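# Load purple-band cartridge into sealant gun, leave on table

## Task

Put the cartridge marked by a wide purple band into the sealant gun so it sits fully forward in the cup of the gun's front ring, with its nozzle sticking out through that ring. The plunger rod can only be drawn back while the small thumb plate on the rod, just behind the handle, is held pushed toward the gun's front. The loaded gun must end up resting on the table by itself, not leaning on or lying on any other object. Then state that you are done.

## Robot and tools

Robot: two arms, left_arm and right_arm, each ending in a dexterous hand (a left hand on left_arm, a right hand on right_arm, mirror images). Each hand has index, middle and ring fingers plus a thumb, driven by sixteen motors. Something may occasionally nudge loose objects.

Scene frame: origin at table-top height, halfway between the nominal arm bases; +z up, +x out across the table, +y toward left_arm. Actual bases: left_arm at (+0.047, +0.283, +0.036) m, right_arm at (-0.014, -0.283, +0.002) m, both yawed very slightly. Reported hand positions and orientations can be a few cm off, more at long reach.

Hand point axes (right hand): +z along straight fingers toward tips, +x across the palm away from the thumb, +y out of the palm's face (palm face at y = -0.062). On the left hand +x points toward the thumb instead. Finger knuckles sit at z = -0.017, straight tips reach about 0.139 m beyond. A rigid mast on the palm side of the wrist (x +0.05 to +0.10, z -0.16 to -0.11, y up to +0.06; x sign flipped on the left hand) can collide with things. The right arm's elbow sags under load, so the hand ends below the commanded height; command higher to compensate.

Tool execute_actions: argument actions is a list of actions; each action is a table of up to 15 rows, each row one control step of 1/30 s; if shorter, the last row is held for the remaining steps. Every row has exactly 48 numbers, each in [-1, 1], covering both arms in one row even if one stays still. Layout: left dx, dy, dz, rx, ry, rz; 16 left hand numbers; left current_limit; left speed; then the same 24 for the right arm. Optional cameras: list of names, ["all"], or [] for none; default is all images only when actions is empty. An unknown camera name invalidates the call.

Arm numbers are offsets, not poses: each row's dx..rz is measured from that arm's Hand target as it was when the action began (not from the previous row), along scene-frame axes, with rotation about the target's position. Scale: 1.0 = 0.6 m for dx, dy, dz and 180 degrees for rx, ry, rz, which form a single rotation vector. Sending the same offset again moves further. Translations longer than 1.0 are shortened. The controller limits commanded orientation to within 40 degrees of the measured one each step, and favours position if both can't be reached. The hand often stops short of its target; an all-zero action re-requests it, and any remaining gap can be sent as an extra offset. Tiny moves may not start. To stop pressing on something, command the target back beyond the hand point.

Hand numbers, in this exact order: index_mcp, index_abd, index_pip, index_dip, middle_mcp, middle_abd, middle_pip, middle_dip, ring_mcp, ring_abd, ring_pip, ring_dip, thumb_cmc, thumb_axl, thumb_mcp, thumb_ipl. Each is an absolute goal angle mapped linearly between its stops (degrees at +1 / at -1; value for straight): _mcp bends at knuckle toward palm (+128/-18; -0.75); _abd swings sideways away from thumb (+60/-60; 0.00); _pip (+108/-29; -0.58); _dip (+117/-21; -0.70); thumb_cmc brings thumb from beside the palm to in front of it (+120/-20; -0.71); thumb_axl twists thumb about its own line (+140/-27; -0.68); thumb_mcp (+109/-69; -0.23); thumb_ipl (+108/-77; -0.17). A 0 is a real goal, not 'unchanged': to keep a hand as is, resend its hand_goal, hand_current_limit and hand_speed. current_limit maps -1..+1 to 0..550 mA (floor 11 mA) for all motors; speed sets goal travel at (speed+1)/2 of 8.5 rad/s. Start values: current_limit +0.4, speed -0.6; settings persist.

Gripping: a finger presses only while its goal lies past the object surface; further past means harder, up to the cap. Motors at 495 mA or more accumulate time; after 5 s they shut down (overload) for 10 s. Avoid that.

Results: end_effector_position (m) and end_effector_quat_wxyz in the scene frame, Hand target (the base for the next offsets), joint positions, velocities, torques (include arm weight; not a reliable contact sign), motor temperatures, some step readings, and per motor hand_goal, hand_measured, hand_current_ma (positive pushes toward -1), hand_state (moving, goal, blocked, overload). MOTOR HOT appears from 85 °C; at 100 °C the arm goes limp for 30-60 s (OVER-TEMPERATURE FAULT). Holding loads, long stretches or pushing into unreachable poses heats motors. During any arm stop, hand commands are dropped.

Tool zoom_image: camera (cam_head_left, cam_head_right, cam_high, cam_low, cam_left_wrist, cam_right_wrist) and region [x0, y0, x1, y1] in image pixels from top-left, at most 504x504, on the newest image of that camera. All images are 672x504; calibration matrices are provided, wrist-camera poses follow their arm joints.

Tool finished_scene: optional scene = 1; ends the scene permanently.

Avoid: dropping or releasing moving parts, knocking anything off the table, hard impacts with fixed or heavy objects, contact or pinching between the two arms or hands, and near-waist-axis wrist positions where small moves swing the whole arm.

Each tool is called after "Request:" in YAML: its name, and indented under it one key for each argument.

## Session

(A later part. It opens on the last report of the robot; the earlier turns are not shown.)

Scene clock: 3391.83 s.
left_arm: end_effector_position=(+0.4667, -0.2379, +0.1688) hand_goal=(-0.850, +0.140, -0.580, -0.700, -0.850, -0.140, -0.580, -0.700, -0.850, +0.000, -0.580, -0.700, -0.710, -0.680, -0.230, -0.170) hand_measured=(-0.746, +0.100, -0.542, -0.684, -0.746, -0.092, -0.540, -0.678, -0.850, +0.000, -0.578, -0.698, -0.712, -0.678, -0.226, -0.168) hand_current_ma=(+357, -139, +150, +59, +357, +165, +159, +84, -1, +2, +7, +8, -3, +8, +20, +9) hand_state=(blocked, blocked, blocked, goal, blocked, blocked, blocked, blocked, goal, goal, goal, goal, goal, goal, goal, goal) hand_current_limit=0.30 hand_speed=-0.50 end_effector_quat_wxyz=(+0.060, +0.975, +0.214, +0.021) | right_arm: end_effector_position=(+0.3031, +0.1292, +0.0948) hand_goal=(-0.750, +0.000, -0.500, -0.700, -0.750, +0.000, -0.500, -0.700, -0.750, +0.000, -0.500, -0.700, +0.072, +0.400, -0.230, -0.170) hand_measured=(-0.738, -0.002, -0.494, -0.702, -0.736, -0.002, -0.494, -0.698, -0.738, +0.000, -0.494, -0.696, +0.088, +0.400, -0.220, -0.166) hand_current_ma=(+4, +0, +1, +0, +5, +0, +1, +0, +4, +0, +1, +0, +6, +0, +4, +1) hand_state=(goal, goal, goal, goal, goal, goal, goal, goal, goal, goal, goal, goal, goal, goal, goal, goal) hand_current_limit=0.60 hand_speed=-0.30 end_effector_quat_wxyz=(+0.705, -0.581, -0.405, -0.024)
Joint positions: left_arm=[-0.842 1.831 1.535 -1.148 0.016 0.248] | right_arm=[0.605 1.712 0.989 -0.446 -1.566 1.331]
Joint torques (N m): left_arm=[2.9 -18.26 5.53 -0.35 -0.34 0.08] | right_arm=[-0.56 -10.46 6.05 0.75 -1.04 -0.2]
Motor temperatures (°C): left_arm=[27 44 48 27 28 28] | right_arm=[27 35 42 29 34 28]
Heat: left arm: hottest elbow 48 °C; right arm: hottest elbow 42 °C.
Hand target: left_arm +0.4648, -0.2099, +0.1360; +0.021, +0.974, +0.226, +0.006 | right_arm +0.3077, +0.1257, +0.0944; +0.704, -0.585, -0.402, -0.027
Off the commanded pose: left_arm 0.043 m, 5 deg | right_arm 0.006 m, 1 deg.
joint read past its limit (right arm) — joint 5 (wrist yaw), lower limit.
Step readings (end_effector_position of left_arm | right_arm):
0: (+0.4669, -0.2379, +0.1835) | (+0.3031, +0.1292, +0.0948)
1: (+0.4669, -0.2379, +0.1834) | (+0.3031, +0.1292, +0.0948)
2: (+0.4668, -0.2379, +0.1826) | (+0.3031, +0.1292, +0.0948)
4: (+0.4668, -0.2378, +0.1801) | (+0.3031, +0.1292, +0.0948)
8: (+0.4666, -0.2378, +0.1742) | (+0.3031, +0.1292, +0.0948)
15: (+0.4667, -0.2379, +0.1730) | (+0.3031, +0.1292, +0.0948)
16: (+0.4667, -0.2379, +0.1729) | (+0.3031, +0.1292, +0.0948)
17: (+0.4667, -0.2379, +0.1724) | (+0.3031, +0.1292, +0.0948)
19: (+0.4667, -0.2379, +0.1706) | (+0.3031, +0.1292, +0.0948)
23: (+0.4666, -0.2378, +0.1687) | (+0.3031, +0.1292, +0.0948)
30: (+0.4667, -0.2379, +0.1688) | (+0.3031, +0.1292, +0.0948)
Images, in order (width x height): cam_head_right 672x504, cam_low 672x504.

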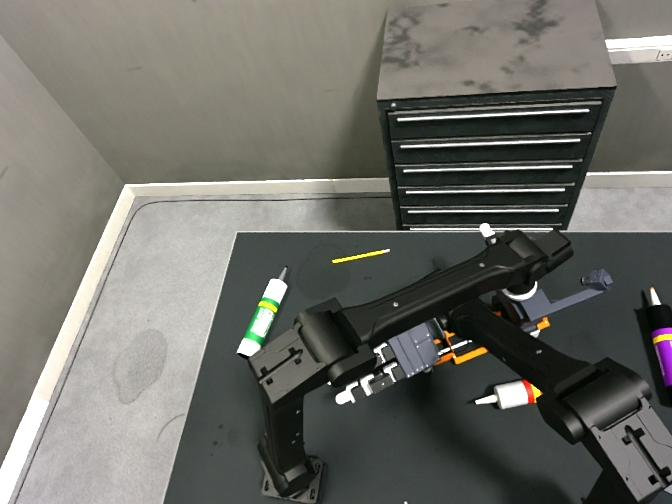

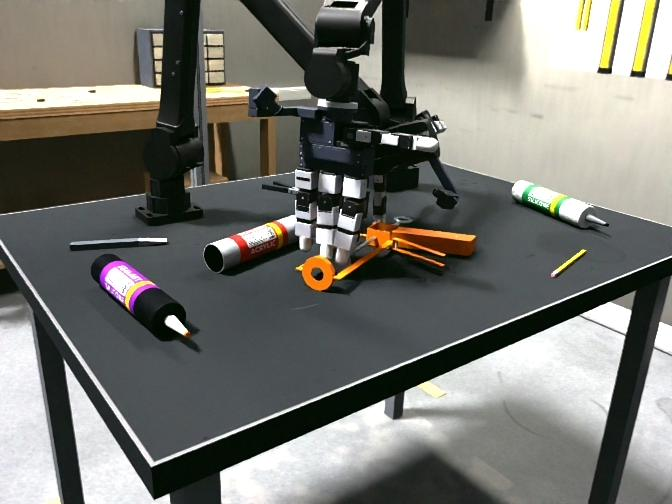

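Request:
execute_actions:
  actions:
    - [[-0.0037,0.0074,0,0,0,0,-0.98,0.14,-0.58,-0.7,-0.98,-0.14,-0.58,-0.7,-0.85,0,-0.58,-0.7,-0.71,-0.68,-0.23,-0.17,0.78,-0.5,0.0104,-0.0209,0,0,0,0,-0.75,0,-0.5,-0.7,-0.75,0,-0.5,-0.7,-0.75,0,-0.5,-0.7,0.0714,0.4,-0.23,-0.17,0.6,-0.3]]
    - [[-0.0037,0.0074,0,0,0,0,-0.98,0.14,-0.58,-0.7,-0.98,-0.14,-0.58,-0.7,-0.85,0,-0.58,-0.7,-0.71,-0.68,-0.23,-0.17,0.78,-0.5,0.0104,-0.0209,0,0,0,0,-0.75,0,-0.5,-0.7,-0.75,0,-0.5,-0.7,-0.75,0,-0.5,-0.7,0.0714,0.4,-0.23,-0.17,0.6,-0.3]]
  cameras: ["cam_head_right", "cam_low"]

Request:
zoom_image:
  camera: "cam_low"
  region: [290, 160, 450, 300]

Request:
zoom_image:
  camera: "cam_head_right"
  region: [400, 310, 470, 380]

Scene clock: 3426.63 s.
left_arm: end_effector_position=(+0.4663, -0.2392, +0.1712) hand_goal=(-0.980, +0.140, -0.580, -0.700, -0.980, -0.140, -0.580, -0.700, -0.850, +0.000, -0.580, -0.700, -0.710, -0.680, -0.230, -0.170) hand_measured=(-0.804, +0.100, -0.542, -0.684, -0.804, -0.092, -0.540, -0.678, -0.850, +0.000, -0.578, -0.698, -0.712, -0.678, -0.226, -0.168) hand_current_ma=(+489, -139, +154, +59, +489, +165, +161, +84, -1, +2, +7, +8, -3, +8, +20, +9) hand_state=(blocked, blocked, blocked, goal, blocked, blocked, blocked, blocked, goal, goal, goal, goal, goal, goal, goal, goal) hand_current_limit=0.78 hand_speed=-0.50 end_effector_quat_wxyz=(+0.074, +0.974, +0.213, +0.025) | right_arm: end_effector_position=(+0.2993, +0.1310, +0.0946) hand_goal=(-0.750, +0.000, -0.500, -0.700, -0.750, +0.000, -0.500, -0.700, -0.750, +0.000, -0.500, -0.700, +0.072, +0.400, -0.230, -0.170) hand_measured=(-0.738, -0.002, -0.494, -0.702, -0.736, -0.002, -0.494, -0.698, -0.738, +0.000, -0.494, -0.696, +0.090, +0.400, -0.218, -0.166) hand_current_ma=(+4, +0, +1, +0, +5, +0, +1, +0, +4, +0, +1, +0, +7, +0, +5, +1) hand_state=(goal, goal, goal, goal, goal, goal, goal, goal, goal, goal, goal, goal, goal, goal, goal, goal) hand_current_limit=0.60 hand_speed=-0.30 end_effector_quat_wxyz=(+0.705, -0.578, -0.410, -0.025)
Joint positions: left_arm=[-0.842 1.817 1.511 -1.109 0.022 0.25] | right_arm=[0.613 1.71 0.984 -0.446 -1.566 1.317]
Joint torques (N m): left_arm=[2.73 -19.08 5.01 -1.42 -0.54 0.11] | right_arm=[-0.32 -10.34 6.04 0.75 -1.04 -0.18]
Heat: left arm: hottest elbow 47 °C; right arm: hottest elbow 42 °C.
Hand target: left_arm +0.4603, -0.2010, +0.1359; +0.020, +0.974, +0.226, +0.006 | right_arm +0.3021, +0.1287, +0.0942; +0.704, -0.580, -0.408, -0.027 (last step not sent: back at the drive's target)
Off the commanded pose: left_arm 0.052 m, 7 deg | right_arm 0.037 m, 1 deg.
led back after a hold (left arm): the arm was led back toward your command in small steps, so it may still be short of it.
joint read past its limit (right arm) — joint 5 (wrist yaw), lower limit.
Step readings (end_effector_position of left_arm | right_arm):
0: (+0.4667, -0.2379, +0.1688) | (+0.3031, +0.1292, +0.0948)
1: (+0.4667, -0.2379, +0.1688) | (+0.3031, +0.1292, +0.0948) HELD (not all sent) left_arm
2: (+0.4669, -0.2382, +0.1690) | (+0.3031, +0.1293, +0.0948)
4: (+0.4673, -0.2391, +0.1697) | (+0.3032, +0.1291, +0.0947)
8: (+0.4667, -0.2384, +0.1695) | (+0.3027, +0.1285, +0.0943)
15: (+0.4663, -0.2379, +0.1695) | (+0.3025, +0.1284, +0.0946)
16: (+0.4664, -0.2381, +0.1696) | (+0.3024, +0.1284, +0.0945) HELD (not all sent) left_arm right_arm
17: (+0.4666, -0.2385, +0.1701) | (+0.3024, +0.1284, +0.0945) HELD (not all sent) left_arm right_arm
19: (+0.4670, -0.2393, +0.1710) | (+0.3024, +0.1284, +0.0945) HELD (not all sent) left_arm right_arm
23: (+0.4683, -0.2419, +0.1726) | (+0.3019, +0.1287, +0.0945) HELD (not all sent) left_arm right_arm
30: (+0.4682, -0.2420, +0.1719) | (+0.3020, +0.1287, +0.0945) HELD (not all sent) right_arm
HELD (not all sent) left_arm: steps 1 and 16 to 25.
HELD (not all sent) right_arm: steps 16 to 30.
pose unreachable (left arm): on one or more control steps of this call, first in action 0 (counted from 0), this arm could not follow its commanded pose, so it was not sent that pose on those steps. It may still have moved: this result reports where it is.
cause: moving toward the commanded pose would bring a part of the arm too close to another arm (a part of this arm just beyond joint 6 (wrist roll) and a part of the right arm just beyond its joint 4 (wrist pitch), along the way the arms are being sent, or toward where that arm still pushes).
pose unreachable (right arm): on one or more control steps of this call, first in action 1 (counted from 0), this arm could not follow its commanded pose, so it was not sent that pose on those steps. It may still have moved: this result reports where it is.
cause: moving toward the commanded pose would bring a part of the arm too close to another arm (a part of this arm just beyond joint 4 (wrist pitch) and a part of the left arm just beyond its joint 6 (wrist roll), at the place that arm is still heading or pushing toward).
Images, in order (width x height): cam_head_right 672x504, cam_low 672x504.

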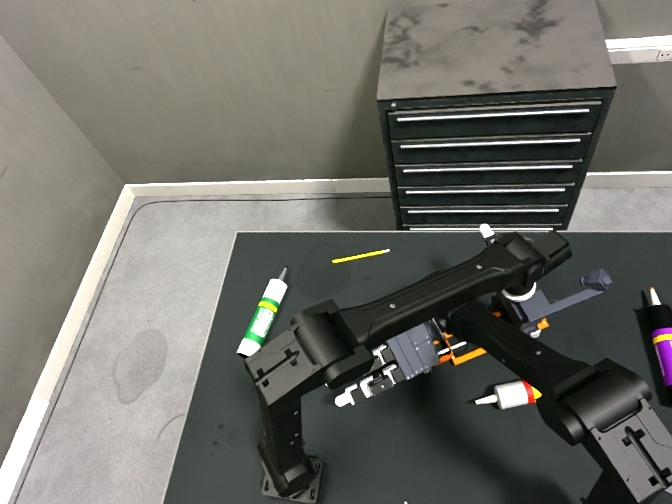

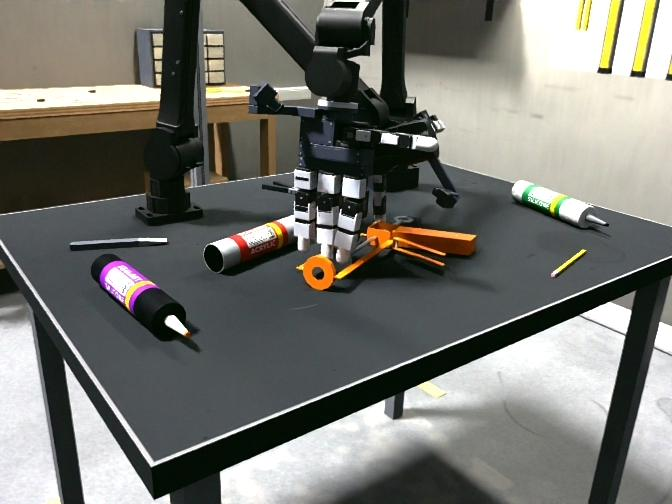

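Scaled by 3.150 from the camera's 672x504 image, which has a finer 960x720 frame.

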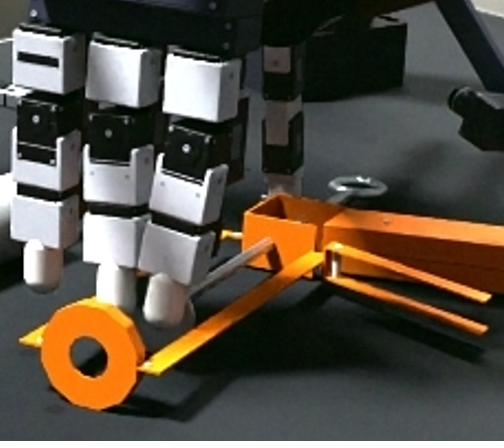

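Scaled by 7.200 from the camera's 672x504 image, which has a finer 960x720 frame.

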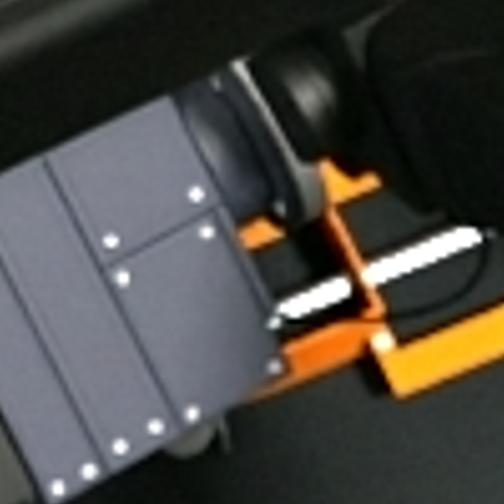

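Request:
execute_actions:
  actions:
    - [[0.0037,-0.04,0.04,0,0,0,-0.75,0.14,-0.58,-0.7,-0.75,-0.14,-0.58,-0.7,-0.75,0,-0.58,-0.7,-0.71,-0.68,-0.23,-0.17,0.1,-0.5,0.0,0.0,0,0,0,0,-0.75,0,-0.5,-0.7,-0.75,0,-0.5,-0.7,-0.75,0,-0.5,-0.7,0.0714,0.4,-0.23,-0.17,0.4,-0.3]]
    - [[0.005,-0.025,0.05,0,0,0,-0.75,0,-0.58,-0.7,-0.75,0,-0.58,-0.7,-0.75,0,-0.58,-0.7,-0.71,-0.68,-0.23,-0.17,0.1,-0.5,0.0,0.02,0,0,0,0,-0.75,0,-0.5,-0.7,-0.75,0,-0.5,-0.7,-0.75,0,-0.5,-0.7,0.0714,0.4,-0.23,-0.17,0.4,-0.3]]
    - [[0.0,0,0.13,0,0,0,-0.75,0,-0.58,-0.7,-0.75,0,-0.58,-0.7,-0.75,0,-0.58,-0.7,-0.71,-0.68,-0.23,-0.17,0.1,-0.5,0.0,0.0,0.13,0,0,0,-0.75,0,-0.5,-0.7,-0.75,0,-0.5,-0.7,-0.75,0,-0.5,-0.7,0.0714,0.4,-0.23,-0.17,0.4,-0.3]]
  cameras: ["cam_low", "cam_high"]

Scene clock: 3503.63 s.
left_arm: end_effector_position=(+0.4610, -0.2261, +0.2545) hand_goal=(-0.750, +0.000, -0.580, -0.700, -0.750, +0.000, -0.580, -0.700, -0.750, +0.000, -0.580, -0.700, -0.710, -0.680, -0.230, -0.170) hand_measured=(-0.746, +0.002, -0.578, -0.698, -0.746, -0.002, -0.578, -0.696, -0.750, +0.000, -0.578, -0.698, -0.712, -0.678, -0.226, -0.168) hand_current_ma=(+11, +6, +9, +8, +11, -8, +8, +10, +0, +2, +6, +8, -3, +8, +20, +9) hand_state=(goal, goal, goal, goal, goal, goal, goal, goal, goal, goal, goal, goal, goal, goal, goal, goal) hand_current_limit=0.10 hand_speed=-0.50 end_effector_quat_wxyz=(+0.009, +0.974, +0.225, +0.000) | right_arm: end_effector_position=(+0.2965, +0.1344, +0.1636) hand_goal=(-0.750, +0.000, -0.500, -0.700, -0.750, +0.000, -0.500, -0.700, -0.750, +0.000, -0.500, -0.700, +0.072, +0.400, -0.230, -0.170) hand_measured=(-0.738, -0.002, -0.494, -0.702, -0.736, -0.002, -0.494, -0.698, -0.738, +0.000, -0.494, -0.696, +0.074, +0.400, -0.228, -0.168) hand_current_ma=(+4, +0, +1, +0, +5, +0, +1, +0, +4, +0, +1, +0, +0, +0, +0, +0) hand_state=(goal, goal, goal, goal, goal, goal, goal, goal, goal, goal, goal, goal, goal, goal, goal, goal) hand_current_limit=0.40 hand_speed=-0.30 end_effector_quat_wxyz=(+0.704, -0.580, -0.411, -0.019)
Joint positions: left_arm=[-0.842 1.823 1.783 -1.513 0.007 0.227] | right_arm=[0.623 1.587 1.041 -0.53 -1.56 1.422]
Joint torques (N m): left_arm=[0.26 -18.37 14.09 0.23 -0.16 -0.03] | right_arm=[0.62 -9.52 9.06 0.55 -0.96 -0.11]
Heat: left arm: hottest elbow 47 °C; right arm: hottest elbow 41 °C.
Hand target: left_arm +0.4655, -0.2401, +0.2680; +0.021, +0.974, +0.226, +0.006 | right_arm +0.3022, +0.1407, +0.1722; +0.704, -0.580, -0.408, -0.027
Off the commanded pose: left_arm 0.020 m, 1 deg | right_arm 0.012 m, 1 deg.
Step readings (end_effector_position of left_arm | right_arm):
0: (+0.4663, -0.2392, +0.1712) | (+0.2993, +0.1310, +0.0946)
1: (+0.4663, -0.2391, +0.1711) | (+0.2993, +0.1310, +0.0946)
2: (+0.4655, -0.2377, +0.1703) | (+0.2993, +0.1310, +0.0946)
4: (+0.4627, -0.2324, +0.1677) | (+0.2993, +0.1310, +0.0946)
8: (+0.4614, -0.2304, +0.1697) | (+0.2992, +0.1311, +0.0946)
15: (+0.4613, -0.2304, +0.1733) | (+0.2992, +0.1311, +0.0946)
16: (+0.4614, -0.2305, +0.1737) | (+0.2992, +0.1311, +0.0946)
17: (+0.4613, -0.2305, +0.1752) | (+0.2988, +0.1314, +0.0946)
19: (+0.4607, -0.2299, +0.1801) | (+0.2984, +0.1317, +0.0946)
23: (+0.4605, -0.2268, +0.1904) | (+0.2980, +0.1321, +0.0945)
30: (+0.4591, -0.2239, +0.1921) | (+0.2976, +0.1324, +0.0944)
31: (+0.4590, -0.2237, +0.1924) | (+0.2975, +0.1324, +0.0943)
32: (+0.4582, -0.2228, +0.1941) | (+0.2973, +0.1322, +0.0949)
34: (+0.4558, -0.2198, +0.2015) | (+0.2951, +0.1317, +0.0993)
38: (+0.4593, -0.2240, +0.2315) | (+0.2927, +0.1319, +0.1288)
45: (+0.4628, -0.2283, +0.2555) | (+0.2978, +0.1354, +0.1644)
Images, in order (width x height): cam_high 672x504, cam_low 672x504.

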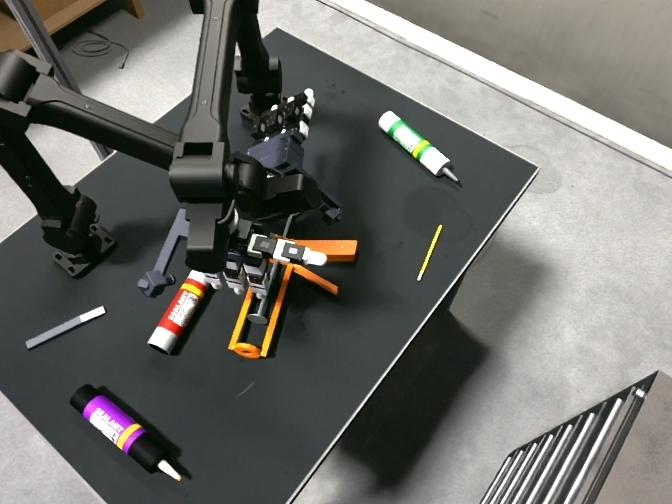

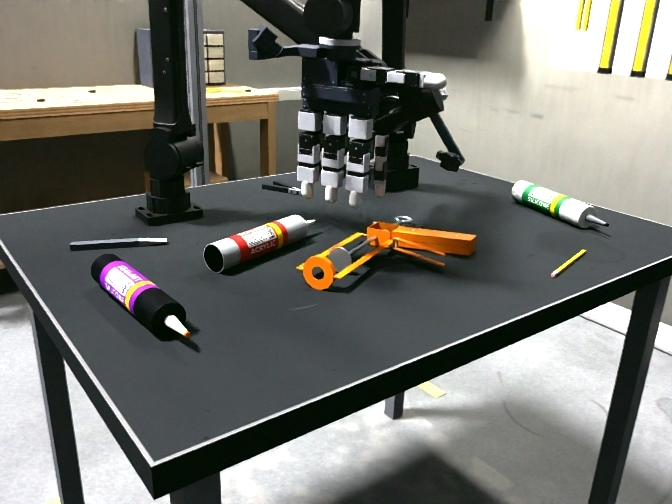

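Request:
zoom_image:
  camera: "cam_low"
  region: [290, 190, 490, 310]

Request:
zoom_image:
  camera: "cam_high"
  region: [220, 210, 360, 370]

Scaled by 2.520 from the camera's 672x504 image, which has a finer 960x720 frame.

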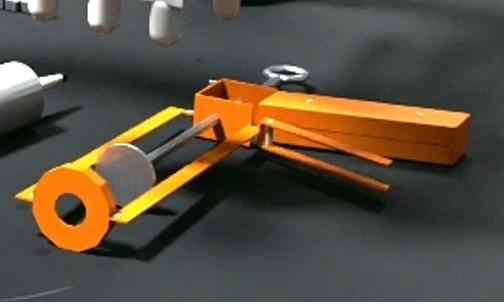

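Scaled by 3.150 from the camera's 672x504 image, which has a finer 960x720 frame.

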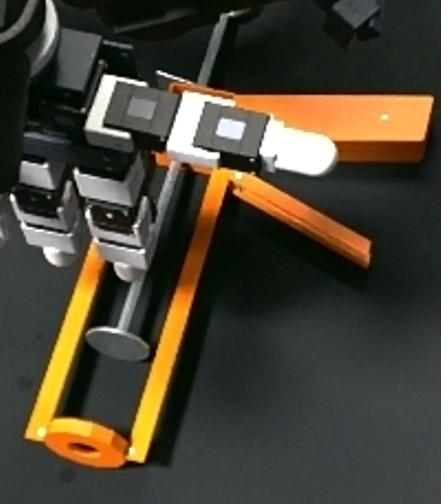

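Request:
execute_actions:
  actions:
    - [[0,0,0.2,0,0,0,-0.75,0,-0.58,-0.7,-0.75,0,-0.58,-0.7,-0.75,0,-0.58,-0.7,-0.71,-0.68,-0.23,-0.17,0.1,-0.5,0.0,0.0,-0.05,0,0,0,-0.75,0,-0.5,-0.7,-0.75,0,-0.5,-0.7,-0.75,0,-0.5,-0.7,0.0714,0.4,-0.23,-0.17,0.4,-0.3]]
    - [[0,0.05,0.16,0,0,0,-0.75,0,-0.58,-0.7,-0.75,0,-0.58,-0.7,-0.75,0,-0.58,-0.7,-0.71,-0.68,-0.23,-0.17,0.1,-0.5,0.0,0,0,0,0,0,-0.75,0,-0.5,-0.7,-0.75,0,-0.5,-0.7,-0.75,0,-0.5,-0.7,0.0714,0.4,-0.23,-0.17,0.4,-0.3]]
    - [[0.0,0.25,0.0,0,0,0,-0.75,0,-0.58,-0.7,-0.75,0,-0.58,-0.7,-0.75,0,-0.58,-0.7,-0.71,-0.68,-0.23,-0.17,0.1,-0.5,0.0,0.0,0,0,0,0,-0.75,0,-0.5,-0.7,-0.75,0,-0.5,-0.7,-0.75,0,-0.5,-0.7,0.0714,0.4,-0.23,-0.17,0.4,-0.3]]
  cameras: ["cam_low"]

Scene clock: 3528.70 s.
left_arm: end_effector_position=(+0.4663, -0.0677, +0.4875) hand_goal=(-0.750, +0.000, -0.580, -0.700, -0.750, +0.000, -0.580, -0.700, -0.750, +0.000, -0.580, -0.700, -0.710, -0.680, -0.230, -0.170) hand_measured=(-0.752, +0.002, -0.578, -0.698, -0.752, -0.002, -0.578, -0.698, -0.752, +0.000, -0.578, -0.698, -0.712, -0.678, -0.226, -0.168) hand_current_ma=(-3, +3, +5, +8, -4, -4, +4, +9, -4, +1, +4, +8, -8, +8, +20, +9) hand_state=(goal, goal, goal, goal, goal, goal, goal, goal, goal, goal, goal, goal, goal, goal, goal, goal) hand_current_limit=0.10 hand_speed=-0.50 end_effector_quat_wxyz=(+0.123, +0.962, +0.229, +0.079) | right_arm: end_effector_position=(+0.3023, +0.1383, +0.1471) hand_goal=(-0.750, +0.000, -0.500, -0.700, -0.750, +0.000, -0.500, -0.700, -0.750, +0.000, -0.500, -0.700, +0.072, +0.400, -0.230, -0.170) hand_measured=(-0.738, -0.002, -0.494, -0.702, -0.736, -0.002, -0.494, -0.698, -0.738, +0.000, -0.494, -0.696, +0.074, +0.400, -0.228, -0.168) hand_current_ma=(+4, +0, +1, +0, +5, +0, +1, +0, +4, +0, +1, +0, +0, +0, +0, +0) hand_state=(goal, goal, goal, goal, goal, goal, goal, goal, goal, goal, goal, goal, goal, goal, goal, goal) hand_current_limit=0.40 hand_speed=-0.30 end_effector_quat_wxyz=(+0.703, -0.577, -0.414, -0.023)
Joint positions: left_arm=[-0.61 1.441 1.84 -1.678 0.03 0.441] | right_arm=[0.623 1.626 1.037 -0.48 -1.56 1.418]
Joint torques (N m): left_arm=[1.85 -14.51 8.23 1.22 -0.05 0.22] | right_arm=[0.56 -9.41 6.71 1.35 -0.95 -0.13]
Heat: left arm: hottest elbow 50 °C; right arm: hottest elbow 42 °C.
Hand target: left_arm +0.4656, -0.0602, +0.4840; +0.021, +0.974, +0.226, +0.006 | right_arm +0.3021, +0.1407, +0.1423; +0.704, -0.580, -0.408, -0.027
Off the commanded pose: left_arm 0.008 m, 14 deg | right_arm 0.005 m, 1 deg.
led back after a hold (left arm): the arm was led back toward your command in small steps, so it may still be short of it.
Step readings (end_effector_position of left_arm | right_arm):
0: (+0.4610, -0.2260, +0.2545) | (+0.2965, +0.1344, +0.1635)
1: (+0.4611, -0.2261, +0.2553) | (+0.2965, +0.1344, +0.1635)
2: (+0.4603, -0.2251, +0.2589) | (+0.2965, +0.1344, +0.1634)
4: (+0.4580, -0.2222, +0.2719) | (+0.2972, +0.1348, +0.1620)
8: (+0.4624, -0.2276, +0.3239) | (+0.2995, +0.1365, +0.1536)
15: (+0.4634, -0.2289, +0.3830) | (+0.3001, +0.1368, +0.1459)
16: (+0.4637, -0.2292, +0.3848) | (+0.3003, +0.1370, +0.1460)
17: (+0.4636, -0.2292, +0.3858) | (+0.3006, +0.1371, +0.1461)
19: (+0.4629, -0.2283, +0.3881) | (+0.3008, +0.1373, +0.1463)
23: (+0.4594, -0.2231, +0.4064) | (+0.3014, +0.1377, +0.1466)
30: (+0.4551, -0.2118, +0.4605) | (+0.3020, +0.1381, +0.1469)
31: (+0.4545, -0.2112, +0.4656) | (+0.3020, +0.1381, +0.1470) HELD (not all sent) left_arm
32: (+0.4540, -0.2105, +0.4679) | (+0.3021, +0.1382, +0.1470)
34: (+0.4546, -0.2075, +0.4713) | (+0.3022, +0.1382, +0.1470)
38: (+0.4563, -0.1833, +0.4630) | (+0.3023, +0.1383, +0.1471) HELD (not all sent) right_arm
39: (+0.4588, -0.1713, +0.4605) | (+0.3023, +0.1383, +0.1471) HELD (not all sent) left_arm
45: (+0.4692, -0.1473, +0.4678) | (+0.3023, +0.1383, +0.1471)
HELD (not all sent) left_arm: steps 31 and 39 to 42.
HELD (not all sent) right_arm: step 38.
pose unreachable (left arm): on one or more control steps of this call, first in action 2 (counted from 0), this arm could not follow its commanded pose, so it was not sent that pose on those steps. It may still have moved: this result reports where it is.
cause: moving toward the commanded pose would bring a part of the arm too close to another arm (a part of this arm just beyond joint 6 (wrist roll) and a part of the right arm just beyond its joint 3 (elbow), 93 mm apart when this arm was first held).
pose unreachable (right arm): on one or more control steps of this call, first in action 2 (counted from 0), this arm could not follow its commanded pose, so it was not sent that pose on those steps. It may still have moved: this result reports where it is.
cause: moving toward the commanded pose would bring a part of the arm too close to another arm (a part of this arm just beyond joint 3 (elbow) and a part of the left arm just beyond its joint 6 (wrist roll), along the way the arms are being sent, or toward where that arm still pushes).
Images, in order (width x height): cam_low 672x504.

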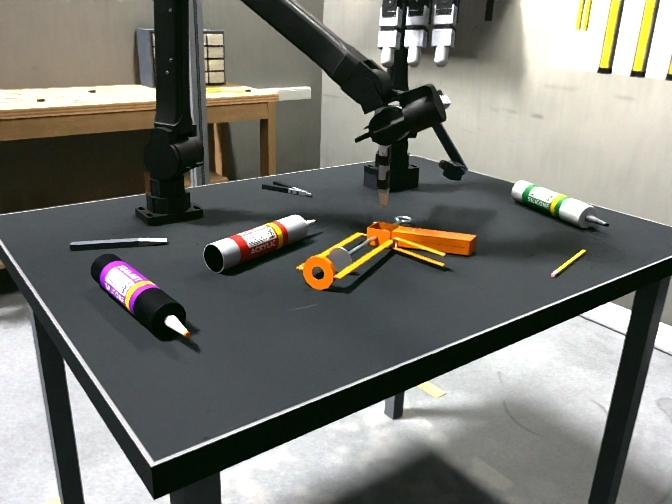

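Request:
execute_actions:
  actions:
    - [[0,0.3,0.0,0,0,0.15,-0.75,0,-0.58,-0.7,-0.75,0,-0.58,-0.7,-0.75,0,-0.58,-0.7,-0.71,-0.68,-0.23,-0.17,0.1,-0.5,0.0,0.0,0,0,0,0,-0.75,0,-0.5,-0.7,-0.75,0,-0.5,-0.7,-0.75,0,-0.5,-0.7,0.0714,0.4,-0.23,-0.17,0.4,-0.3]]
    - [[-0.1,0.2,-0.1,0,0,0.15,-0.75,0,-0.58,-0.7,-0.75,0,-0.58,-0.7,-0.75,0,-0.58,-0.7,-0.71,-0.68,-0.23,-0.17,0.1,-0.5,0.0,0.0,0,0,0,0,-0.75,0,-0.5,-0.7,-0.75,0,-0.5,-0.7,-0.75,0,-0.5,-0.7,0.0714,0.4,-0.23,-0.17,0.4,-0.3]]
    - [[0,0,-0.1,0,0,0.0,-0.75,0,-0.58,-0.7,-0.75,0,-0.58,-0.7,-0.75,0,-0.58,-0.7,-0.71,-0.68,-0.23,-0.17,0.1,-0.5,-0.15,-0.3,0.05,0,0,0,-0.75,0,-0.5,-0.7,-0.75,0,-0.5,-0.7,-0.75,0,-0.5,-0.7,0.0714,0.4,-0.23,-0.17,0.4,-0.3]]
  cameras: ["cam_high"]

Scene clock: 3540.57 s.
left_arm: end_effector_position=(+0.4047, +0.2337, +0.3732) hand_goal=(-0.750, +0.000, -0.580, -0.700, -0.750, +0.000, -0.580, -0.700, -0.750, +0.000, -0.580, -0.700, -0.710, -0.680, -0.230, -0.170) hand_measured=(-0.750, +0.002, -0.578, -0.698, -0.750, -0.002, -0.578, -0.698, -0.750, +0.000, -0.578, -0.698, -0.712, -0.678, -0.226, -0.168) hand_current_ma=(-1, +2, +4, +8, -1, -3, +4, +9, -1, +1, +4, +8, -4, +8, +20, +9) hand_state=(goal, goal, goal, goal, goal, goal, goal, goal, goal, goal, goal, goal, goal, goal, goal, goal) hand_current_limit=0.10 hand_speed=-0.50 end_effector_quat_wxyz=(+0.044, +0.772, +0.633, +0.042) | right_arm: end_effector_position=(+0.2121, -0.0305, +0.1659) hand_goal=(-0.750, +0.000, -0.500, -0.700, -0.750, +0.000, -0.500, -0.700, -0.750, +0.000, -0.500, -0.700, +0.072, +0.400, -0.230, -0.170) hand_measured=(-0.738, -0.002, -0.494, -0.702, -0.736, -0.002, -0.494, -0.698, -0.738, +0.000, -0.494, -0.696, +0.072, +0.400, -0.230, -0.168) hand_current_ma=(+4, +0, +1, +0, +5, +0, +1, +0, +4, +0, +1, +0, +0, +0, +0, +0) hand_state=(goal, goal, goal, goal, goal, goal, goal, goal, goal, goal, goal, goal, goal, goal, goal, goal) hand_current_limit=0.40 hand_speed=-0.30 end_effector_quat_wxyz=(+0.693, -0.629, -0.329, -0.125)
Joint positions: left_arm=[-0.156 0.999 1.228 -1.678 -0.009 -0.006] | right_arm=[0.336 1.036 0.551 -0.636 -1.561 1.361]
Joint torques (N m): left_arm=[2.08 -4.6 8.72 0.61 -0.06 -0.03] | right_arm=[-0.5 -3.43 7.21 0.51 -1.19 -0.1]
Heat: left arm: hottest elbow 50 °C; right arm: hottest elbow 42 °C.
Hand target: left_arm +0.4055, +0.2399, +0.3642; +0.016, +0.765, +0.644, +0.015 | right_arm +0.2121, -0.0393, +0.1722; +0.704, -0.580, -0.408, -0.027
Off the commanded pose: left_arm 0.011 m, 5 deg | right_arm 0.011 m, 16 deg.
joint sent to its limit (left arm) — joint 4 (wrist pitch), lower limit. The joint targets are off in orientation, not in position.
joint sent to its limit (right arm) — joint 5 (wrist yaw), lower limit. The joint targets are off in position and orientation.
Step readings (end_effector_position of left_arm | right_arm):
0: (+0.4662, -0.0678, +0.4875) | (+0.3023, +0.1383, +0.1471)
1: (+0.4663, -0.0672, +0.4869) | (+0.3023, +0.1383, +0.1471)
2: (+0.4678, -0.0606, +0.4843) | (+0.3023, +0.1383, +0.1471)
4: (+0.4685, -0.0365, +0.4735) | (+0.3023, +0.1383, +0.1471)
5: (+0.4701, -0.0146, +0.4673) | (+0.3023, +0.1383, +0.1471) HELD (not all sent) left_arm
8: (+0.4764, +0.0482, +0.4672) | (+0.3023, +0.1383, +0.1471)
15: (+0.4638, +0.1112, +0.5012) | (+0.3023, +0.1383, +0.1471)
16: (+0.4618, +0.1128, +0.5024) | (+0.3023, +0.1383, +0.1471)
17: (+0.4600, +0.1197, +0.4988) | (+0.3023, +0.1383, +0.1471)
19: (+0.4512, +0.1389, +0.4789) | (+0.3023, +0.1383, +0.1471)
23: (+0.4285, +0.1920, +0.4341) | (+0.3023, +0.1383, +0.1471)
30: (+0.4120, +0.2276, +0.4297) | (+0.3023, +0.1383, +0.1471)
31: (+0.4109, +0.2289, +0.4302) | (+0.3012, +0.1375, +0.1458)
32: (+0.4098, +0.2300, +0.4280) | (+0.2974, +0.1326, +0.1431)
34: (+0.4070, +0.2313, +0.4172) | (+0.2738, +0.1049, +0.1334)
38: (+0.4025, +0.2331, +0.3847) | (+0.2249, +0.0331, +0.1228)
45: (+0.4047, +0.2337, +0.3732) | (+0.2165, -0.0184, +0.1573)
HELD (not all sent) left_arm: step 5.
pose unreachable (left arm): on one or more control steps of this call, first in action 0 (counted from 0), this arm could not follow its commanded pose, so it was not sent that pose on those steps. It may still have moved: this result reports where it is.
cause: moving toward the commanded pose would bring a part of the arm too close to another arm (a part of this arm just beyond joint 6 (wrist roll) and a part of the right arm just beyond its joint 4 (wrist pitch), where that arm would come to rest).
Images, in order (width x height): cam_high 672x504.

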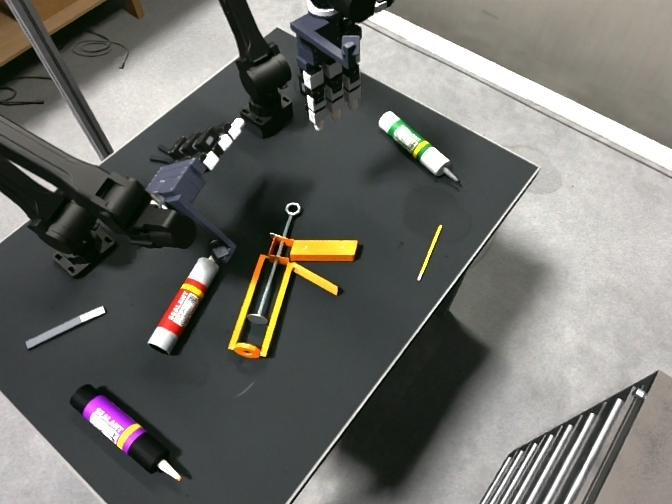

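Request:
zoom_image:
  camera: "cam_high"
  region: [220, 195, 370, 365]

Request:
execute_actions:
  actions: []
  cameras: ["cam_head_right", "cam_head_left", "cam_low"]

Scaled by 2.965 from the camera's 672x504 image, which has a finer 960x720 frame.

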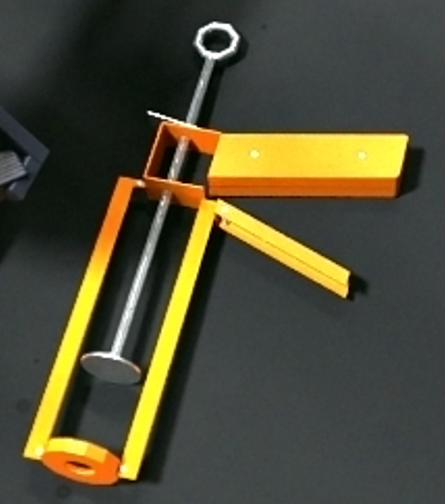

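Scene clock: 3542.60 s.
left_arm: end_effector_position=(+0.4047, +0.2337, +0.3732) hand_goal=(-0.750, +0.000, -0.580, -0.700, -0.750, +0.000, -0.580, -0.700, -0.750, +0.000, -0.580, -0.700, -0.710, -0.680, -0.230, -0.170) hand_measured=(-0.750, +0.002, -0.578, -0.698, -0.750, -0.002, -0.578, -0.698, -0.750, +0.000, -0.578, -0.698, -0.712, -0.678, -0.226, -0.168) hand_current_ma=(-1, +2, +4, +8, -1, -3, +4, +9, -1, +1, +4, +8, -4, +8, +20, +9) hand_state=(goal, goal, goal, goal, goal, goal, goal, goal, goal, goal, goal, goal, goal, goal, goal, goal) hand_current_limit=0.10 hand_speed=-0.50 end_effector_quat_wxyz=(+0.044, +0.772, +0.633, +0.042) | right_arm: end_effector_position=(+0.2120, -0.0305, +0.1659) hand_goal=(-0.750, +0.000, -0.500, -0.700, -0.750, +0.000, -0.500, -0.700, -0.750, +0.000, -0.500, -0.700, +0.072, +0.400, -0.230, -0.170) hand_measured=(-0.738, -0.002, -0.494, -0.702, -0.736, -0.002, -0.494, -0.698, -0.738, +0.000, -0.494, -0.696, +0.072, +0.400, -0.230, -0.168) hand_current_ma=(+4, +0, +1, +0, +5, +0, +1, +0, +4, +0, +1, +0, +0, +0, +0, +0) hand_state=(goal, goal, goal, goal, goal, goal, goal, goal, goal, goal, goal, goal, goal, goal, goal, goal) hand_current_limit=0.40 hand_speed=-0.30 end_effector_quat_wxyz=(+0.693, -0.629, -0.329, -0.125)
Joint positions: left_arm=[-0.156 0.999 1.228 -1.678 -0.009 -0.006] | right_arm=[0.336 1.036 0.551 -0.636 -1.561 1.361]
Joint velocities: within noise
Joint torques (N m): left_arm=[2.02 -4.66 8.72 0.68 -0.07 -0.04] | right_arm=[-0.56 -3.43 7.23 0.53 -1.2 -0.1]
Motor temperatures (°C): left_arm=[27 41 50 27 28 28] | right_arm=[27 34 42 29 34 28]
Heat: left arm: hottest elbow 50 °C; right arm: hottest elbow 42 °C.
Hand target: left_arm +0.4055, +0.2399, +0.3642; +0.016, +0.765, +0.644, +0.015 | right_arm +0.2121, -0.0393, +0.1722; +0.704, -0.580, -0.408, -0.027
Off the commanded pose: left_arm 0.011 m, 5 deg | right_arm 0.011 m, 16 deg.
Images, in order (width x height): cam_head_left 672x504, cam_head_right 672x504, cam_low 672x504.

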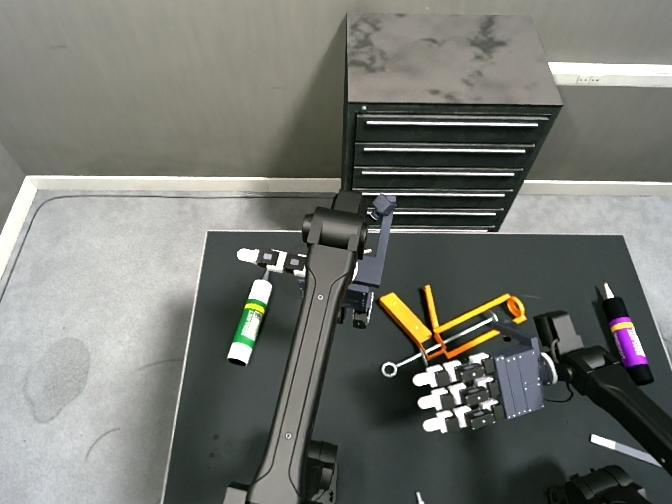

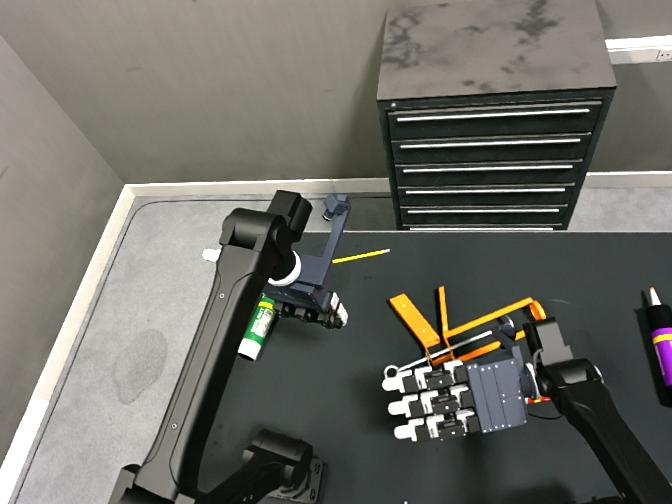

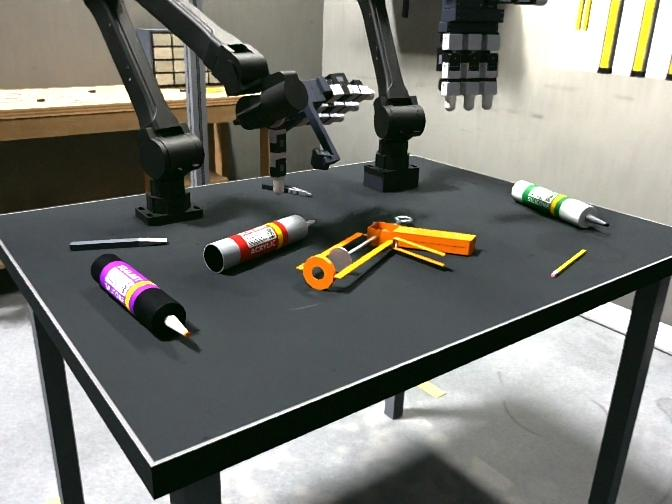

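Request:
execute_actions:
  actions:
    - [[0,0,0.0,0,0,-0.15,0.479,0,-0.58,-0.7,0.479,0,1.0,-0.261,0.479,0,1.0,-0.261,-0.71,-0.68,-0.23,-0.17,0.1,-0.3,0.05,0.0,0.12,0,0,-0.1,0.2,0,0.6,0,0.2,0,0.6,0,0.2,0,0.6,0,0.0714,0.4,-0.23,-0.17,0.4,-0.3]]
    - [[0,0,0.0,0,0,-0.149,0.479,0,-0.58,-0.7,0.479,0,1.0,-0.261,0.479,0,1.0,-0.261,-0.71,-0.68,-0.23,-0.17,0.1,-0.3,0.22,-0.04,0.02,0,0,-0.04,0.479,0,0.8,0,0.479,0,0.8,0,0.479,0,0.8,0,0.0714,0.4,-0.23,-0.17,0.4,-0.3]]
    - [[0,0,0,0,0,0,0.479,0,-0.58,-0.7,0.479,0,1.0,-0.261,0.479,0,1.0,-0.261,-0.71,-0.68,-0.23,-0.17,0.1,-0.3,0.19,-0.03,-0.01,0,0,-0.032,0.479,0,0.8,0,0.479,0,0.8,0,0.479,0,0.8,0,0.0714,0.4,-0.23,-0.17,0.4,-0.3]]
  cameras: ["cam_low", "cam_high", "cam_head_right"]

Scene clock: 3631.87 s.
left_arm: end_effector_position=(+0.3927, +0.2343, +0.3450) hand_goal=(+0.478, +0.000, -0.580, -0.700, +0.478, +0.000, +1.000, -0.262, +0.478, +0.000, +1.000, -0.262, -0.710, -0.680, -0.230, -0.170) hand_measured=(+0.456, +0.000, -0.580, -0.698, +0.448, -0.002, +0.868, -0.280, +0.452, +0.000, +0.864, -0.278, -0.712, -0.678, -0.226, -0.168) hand_current_ma=(-90, +2, +0, +7, -120, -3, -303, -69, -108, +1, -302, -59, -5, +8, +20, +9) hand_state=(blocked, goal, goal, goal, blocked, goal, blocked, goal, blocked, goal, blocked, goal, goal, goal, goal, goal) hand_current_limit=0.10 hand_speed=-0.30 end_effector_quat_wxyz=(+0.026, +0.974, +0.226, +0.015) | right_arm: end_effector_position=(+0.4756, -0.0875, +0.2359) hand_goal=(+0.478, +0.000, +0.800, +0.000, +0.478, +0.000, +0.800, +0.000, +0.478, +0.000, +0.800, +0.000, +0.072, +0.400, -0.230, -0.170) hand_measured=(+0.276, -0.002, +0.694, -0.012, +0.418, -0.002, +0.774, -0.004, +0.420, +0.000, +0.772, -0.004, +0.050, +0.398, -0.230, -0.168) hand_current_ma=(-385, +0, -192, -4, -76, +0, -15, +0, -70, +0, -17, +0, -11, +0, +0, +0) hand_state=(blocked, goal, blocked, goal, blocked, goal, blocked, goal, blocked, goal, blocked, goal, blocked, goal, goal, goal) hand_current_limit=0.40 hand_speed=-0.30 end_effector_quat_wxyz=(+0.673, -0.673, -0.231, -0.201)
Joint positions: left_arm=[0.139 1.074 1.219 -1.678 0.047 1.204] | right_arm=[0.077 1.513 1.16 -0.646 -1.557 1.521]
Joint torques (N m): left_arm=[2.02 -5.19 14.22 0.69 0.27 0.23] | right_arm=[1.2 -9.05 10.82 1.26 -0.78 -0.15]
Heat: left arm: hottest elbow 51 °C; right arm: hottest elbow 45 °C.
Hand target: left_arm +0.4055, +0.2399, +0.3641; +0.021, +0.973, +0.228, +0.006 | right_arm +0.4882, -0.0813, +0.2502; +0.672, -0.668, -0.238, -0.214
Off the commanded pose: left_arm 0.024 m, 1 deg | right_arm 0.020 m, 2 deg.
joint sent to its limit (left arm) — joint 4 (wrist pitch), lower limit. The joint targets are off in orientation, not in position.
Step readings (end_effector_position of left_arm | right_arm):
0: (+0.4047, +0.2337, +0.3732) | (+0.2120, -0.0305, +0.1659)
1: (+0.4048, +0.2338, +0.3732) | (+0.2118, -0.0306, +0.1661)
2: (+0.4051, +0.2334, +0.3729) | (+0.2113, -0.0313, +0.1673)
4: (+0.4061, +0.2360, +0.3715) | (+0.2112, -0.0330, +0.1735)
8: (+0.4071, +0.2466, +0.3689) | (+0.2259, -0.0350, +0.2071)
15: (+0.4049, +0.2416, +0.3690) | (+0.2349, -0.0385, +0.2290)
16: (+0.4044, +0.2405, +0.3691) | (+0.2346, -0.0388, +0.2288)
17: (+0.4037, +0.2405, +0.3688) | (+0.2385, -0.0406, +0.2296)
19: (+0.4013, +0.2408, +0.3679) | (+0.2591, -0.0472, +0.2328)
23: (+0.3988, +0.2476, +0.3612) | (+0.3287, -0.0729, +0.2405)
30: (+0.3978, +0.2406, +0.3464) | (+0.3599, -0.0720, +0.2382)
31: (+0.3974, +0.2394, +0.3453) | (+0.3605, -0.0709, +0.2382)
32: (+0.3970, +0.2385, +0.3448) | (+0.3645, -0.0710, +0.2389)
34: (+0.3957, +0.2372, +0.3447) | (+0.3837, -0.0709, +0.2420)
38: (+0.3941, +0.2356, +0.3449) | (+0.4436, -0.0824, +0.2428)
45: (+0.3930, +0.2346, +0.3450) | (+0.4718, -0.0889, +0.2294)
Images, in order (width x height): cam_head_right 672x504, cam_high 672x504, cam_low 672x504.

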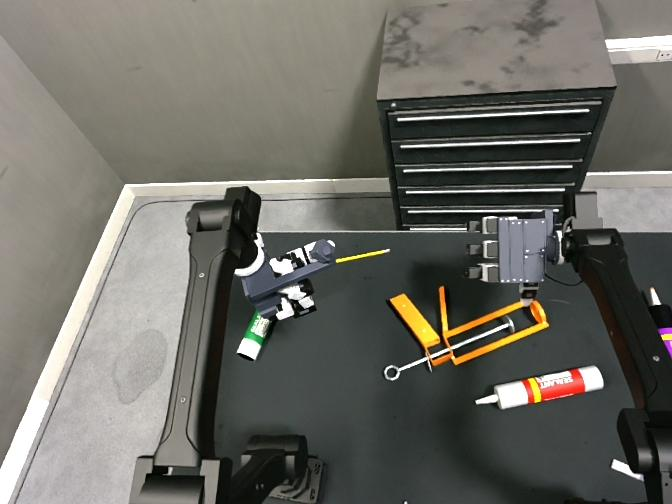

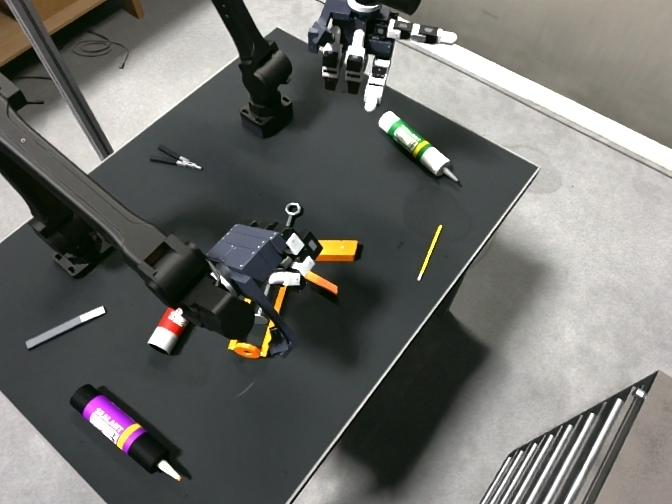

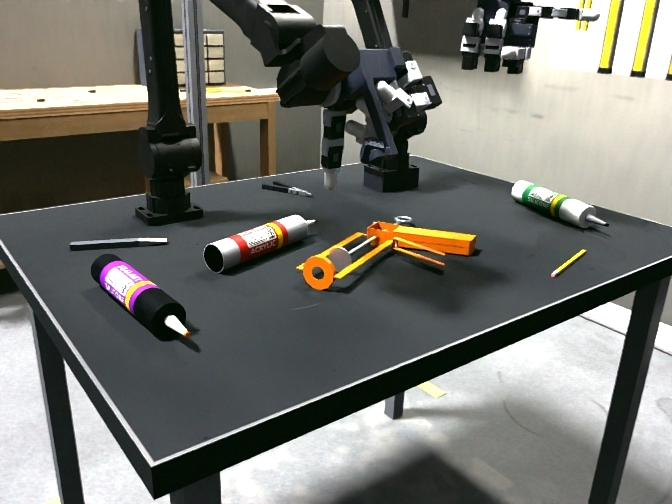

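Request:
execute_actions:
  actions:
    - [[-0.10,-0.12,-0.06,0,0,0,0.478,0,-0.58,-0.7,0.478,0,1,-0.262,0.478,0,1,-0.262,-0.71,-0.68,-0.23,-0.17,0.4,-0.3,0,0,0,0,0,0,0.25,0,0.68,0,0.478,0,0.8,0,0.478,0,0.8,0,0.072,0.4,-0.23,-0.17,0.4,-0.3]]
    - [[-0.12,-0.12,-0.08,0,0,0,0.478,0,-0.58,-0.7,0.478,0,1,-0.262,0.478,0,1,-0.262,-0.71,-0.68,-0.23,-0.17,0.4,-0.3,0,0,0,0,0,0,0.25,0,0.68,0,0.478,0,0.8,0,0.478,0,0.8,0,0.072,0.4,-0.23,-0.17,0.4,-0.3]]
  cameras: ["cam_high","cam_head_right","cam_low"]

Scene clock: 3677.13 s.
left_arm: end_effector_position=(+0.2749, +0.0988, +0.2825) hand_goal=(+0.478, +0.000, -0.580, -0.700, +0.478, +0.000, +1.000, -0.262, +0.478, +0.000, +1.000, -0.262, -0.710, -0.680, -0.230, -0.170) hand_measured=(+0.460, +0.000, -0.580, -0.698, +0.442, -0.002, +0.878, -0.286, +0.446, +0.000, +0.874, -0.284, -0.712, -0.678, -0.226, -0.168) hand_current_ma=(-74, +0, -1, +7, -150, -3, -385, -93, -134, +1, -385, -83, -4, +8, +21, +9) hand_state=(goal, goal, goal, goal, blocked, goal, blocked, blocked, blocked, goal, blocked, blocked, goal, goal, goal, goal) hand_current_limit=0.40 hand_speed=-0.30 end_effector_quat_wxyz=(+0.022, +0.974, +0.226, +0.002) | right_arm: end_effector_position=(+0.4755, -0.0873, +0.2361) hand_goal=(+0.250, +0.000, +0.680, +0.000, +0.478, +0.000, +0.800, +0.000, +0.478, +0.000, +0.800, +0.000, +0.072, +0.400, -0.230, -0.170) hand_measured=(+0.248, -0.002, +0.674, -0.004, +0.418, -0.002, +0.774, -0.004, +0.420, +0.000, +0.772, -0.004, +0.070, +0.398, -0.230, -0.168) hand_current_ma=(+0, +0, -1, +0, -76, +0, -15, +0, -70, +0, -17, +0, +0, +0, +0, +0) hand_state=(goal, goal, goal, goal, blocked, goal, blocked, goal, blocked, goal, blocked, goal, goal, goal, goal, goal) hand_current_limit=0.40 hand_speed=-0.30 end_effector_quat_wxyz=(+0.674, -0.673, -0.229, -0.199)
Joint positions: left_arm=[-0.532 0.835 0.923 -1.625 0.028 0.535] | right_arm=[0.077 1.513 1.16 -0.638 -1.557 1.535]
Joint torques (N m): left_arm=[-0.21 -3.78 9.05 1.26 -0.06 0] | right_arm=[1.08 -9 10.78 1.5 -0.75 -0.19]
Motor temperatures (°C): left_arm=[27 36 64 27 28 28] | right_arm=[27 33 46 29 34 28]
Heat: left arm: hottest elbow 64 °C; right arm: hottest elbow 46 °C.
Hand target: left_arm +0.2735, +0.0959, +0.2802; +0.021, +0.973, +0.228, +0.006 | right_arm +0.4881, -0.0813, +0.2502; +0.672, -0.668, -0.238, -0.214
Off the commanded pose: left_arm 0.004 m, 1 deg | right_arm 0.020 m, 2 deg.
Step readings (end_effector_position of left_arm | right_arm):
0: (+0.3927, +0.2343, +0.3450) | (+0.4755, -0.0875, +0.2359)
1: (+0.3927, +0.2343, +0.3450) | (+0.4755, -0.0875, +0.2359)
2: (+0.3927, +0.2322, +0.3452) | (+0.4755, -0.0875, +0.2359)
4: (+0.3880, +0.2222, +0.3420) | (+0.4754, -0.0875, +0.2358)
8: (+0.3596, +0.1842, +0.3305) | (+0.4751, -0.0874, +0.2358)
15: (+0.3486, +0.1701, +0.3344) | (+0.4750, -0.0874, +0.2357)
16: (+0.3485, +0.1698, +0.3336) | (+0.4751, -0.0874, +0.2358)
17: (+0.3464, +0.1665, +0.3299) | (+0.4751, -0.0874, +0.2358)
19: (+0.3321, +0.1512, +0.3149) | (+0.4752, -0.0874, +0.2358)
23: (+0.2824, +0.1153, +0.2826) | (+0.4753, -0.0874, +0.2359)
30: (+0.2703, +0.0976, +0.2827) | (+0.4755, -0.0874, +0.2360)
Images, in order (width x height): cam_head_right 672x504, cam_high 672x504, cam_low 672x504.

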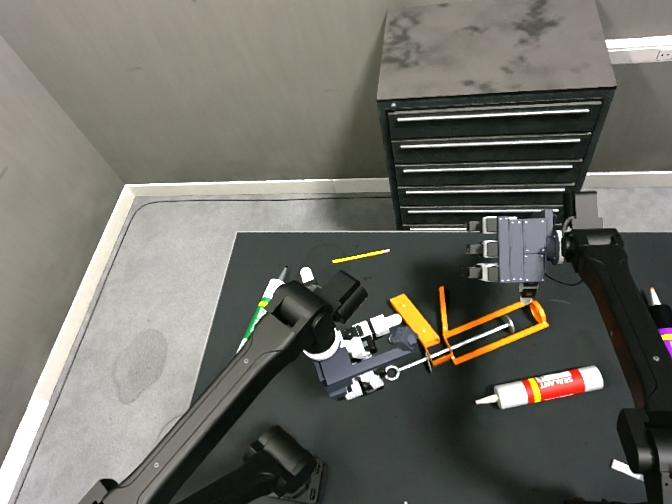

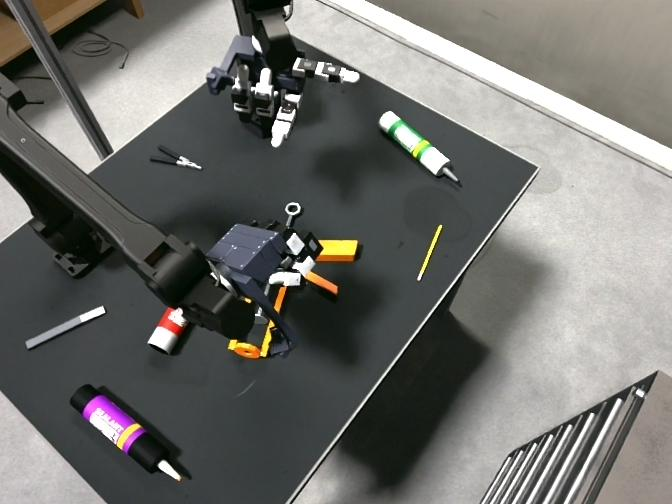

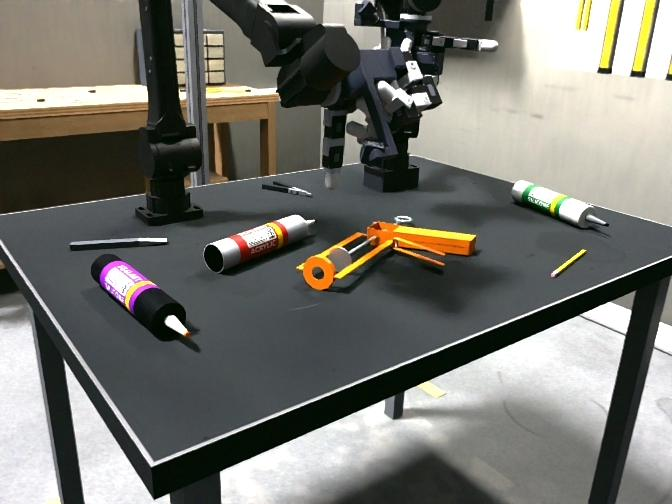

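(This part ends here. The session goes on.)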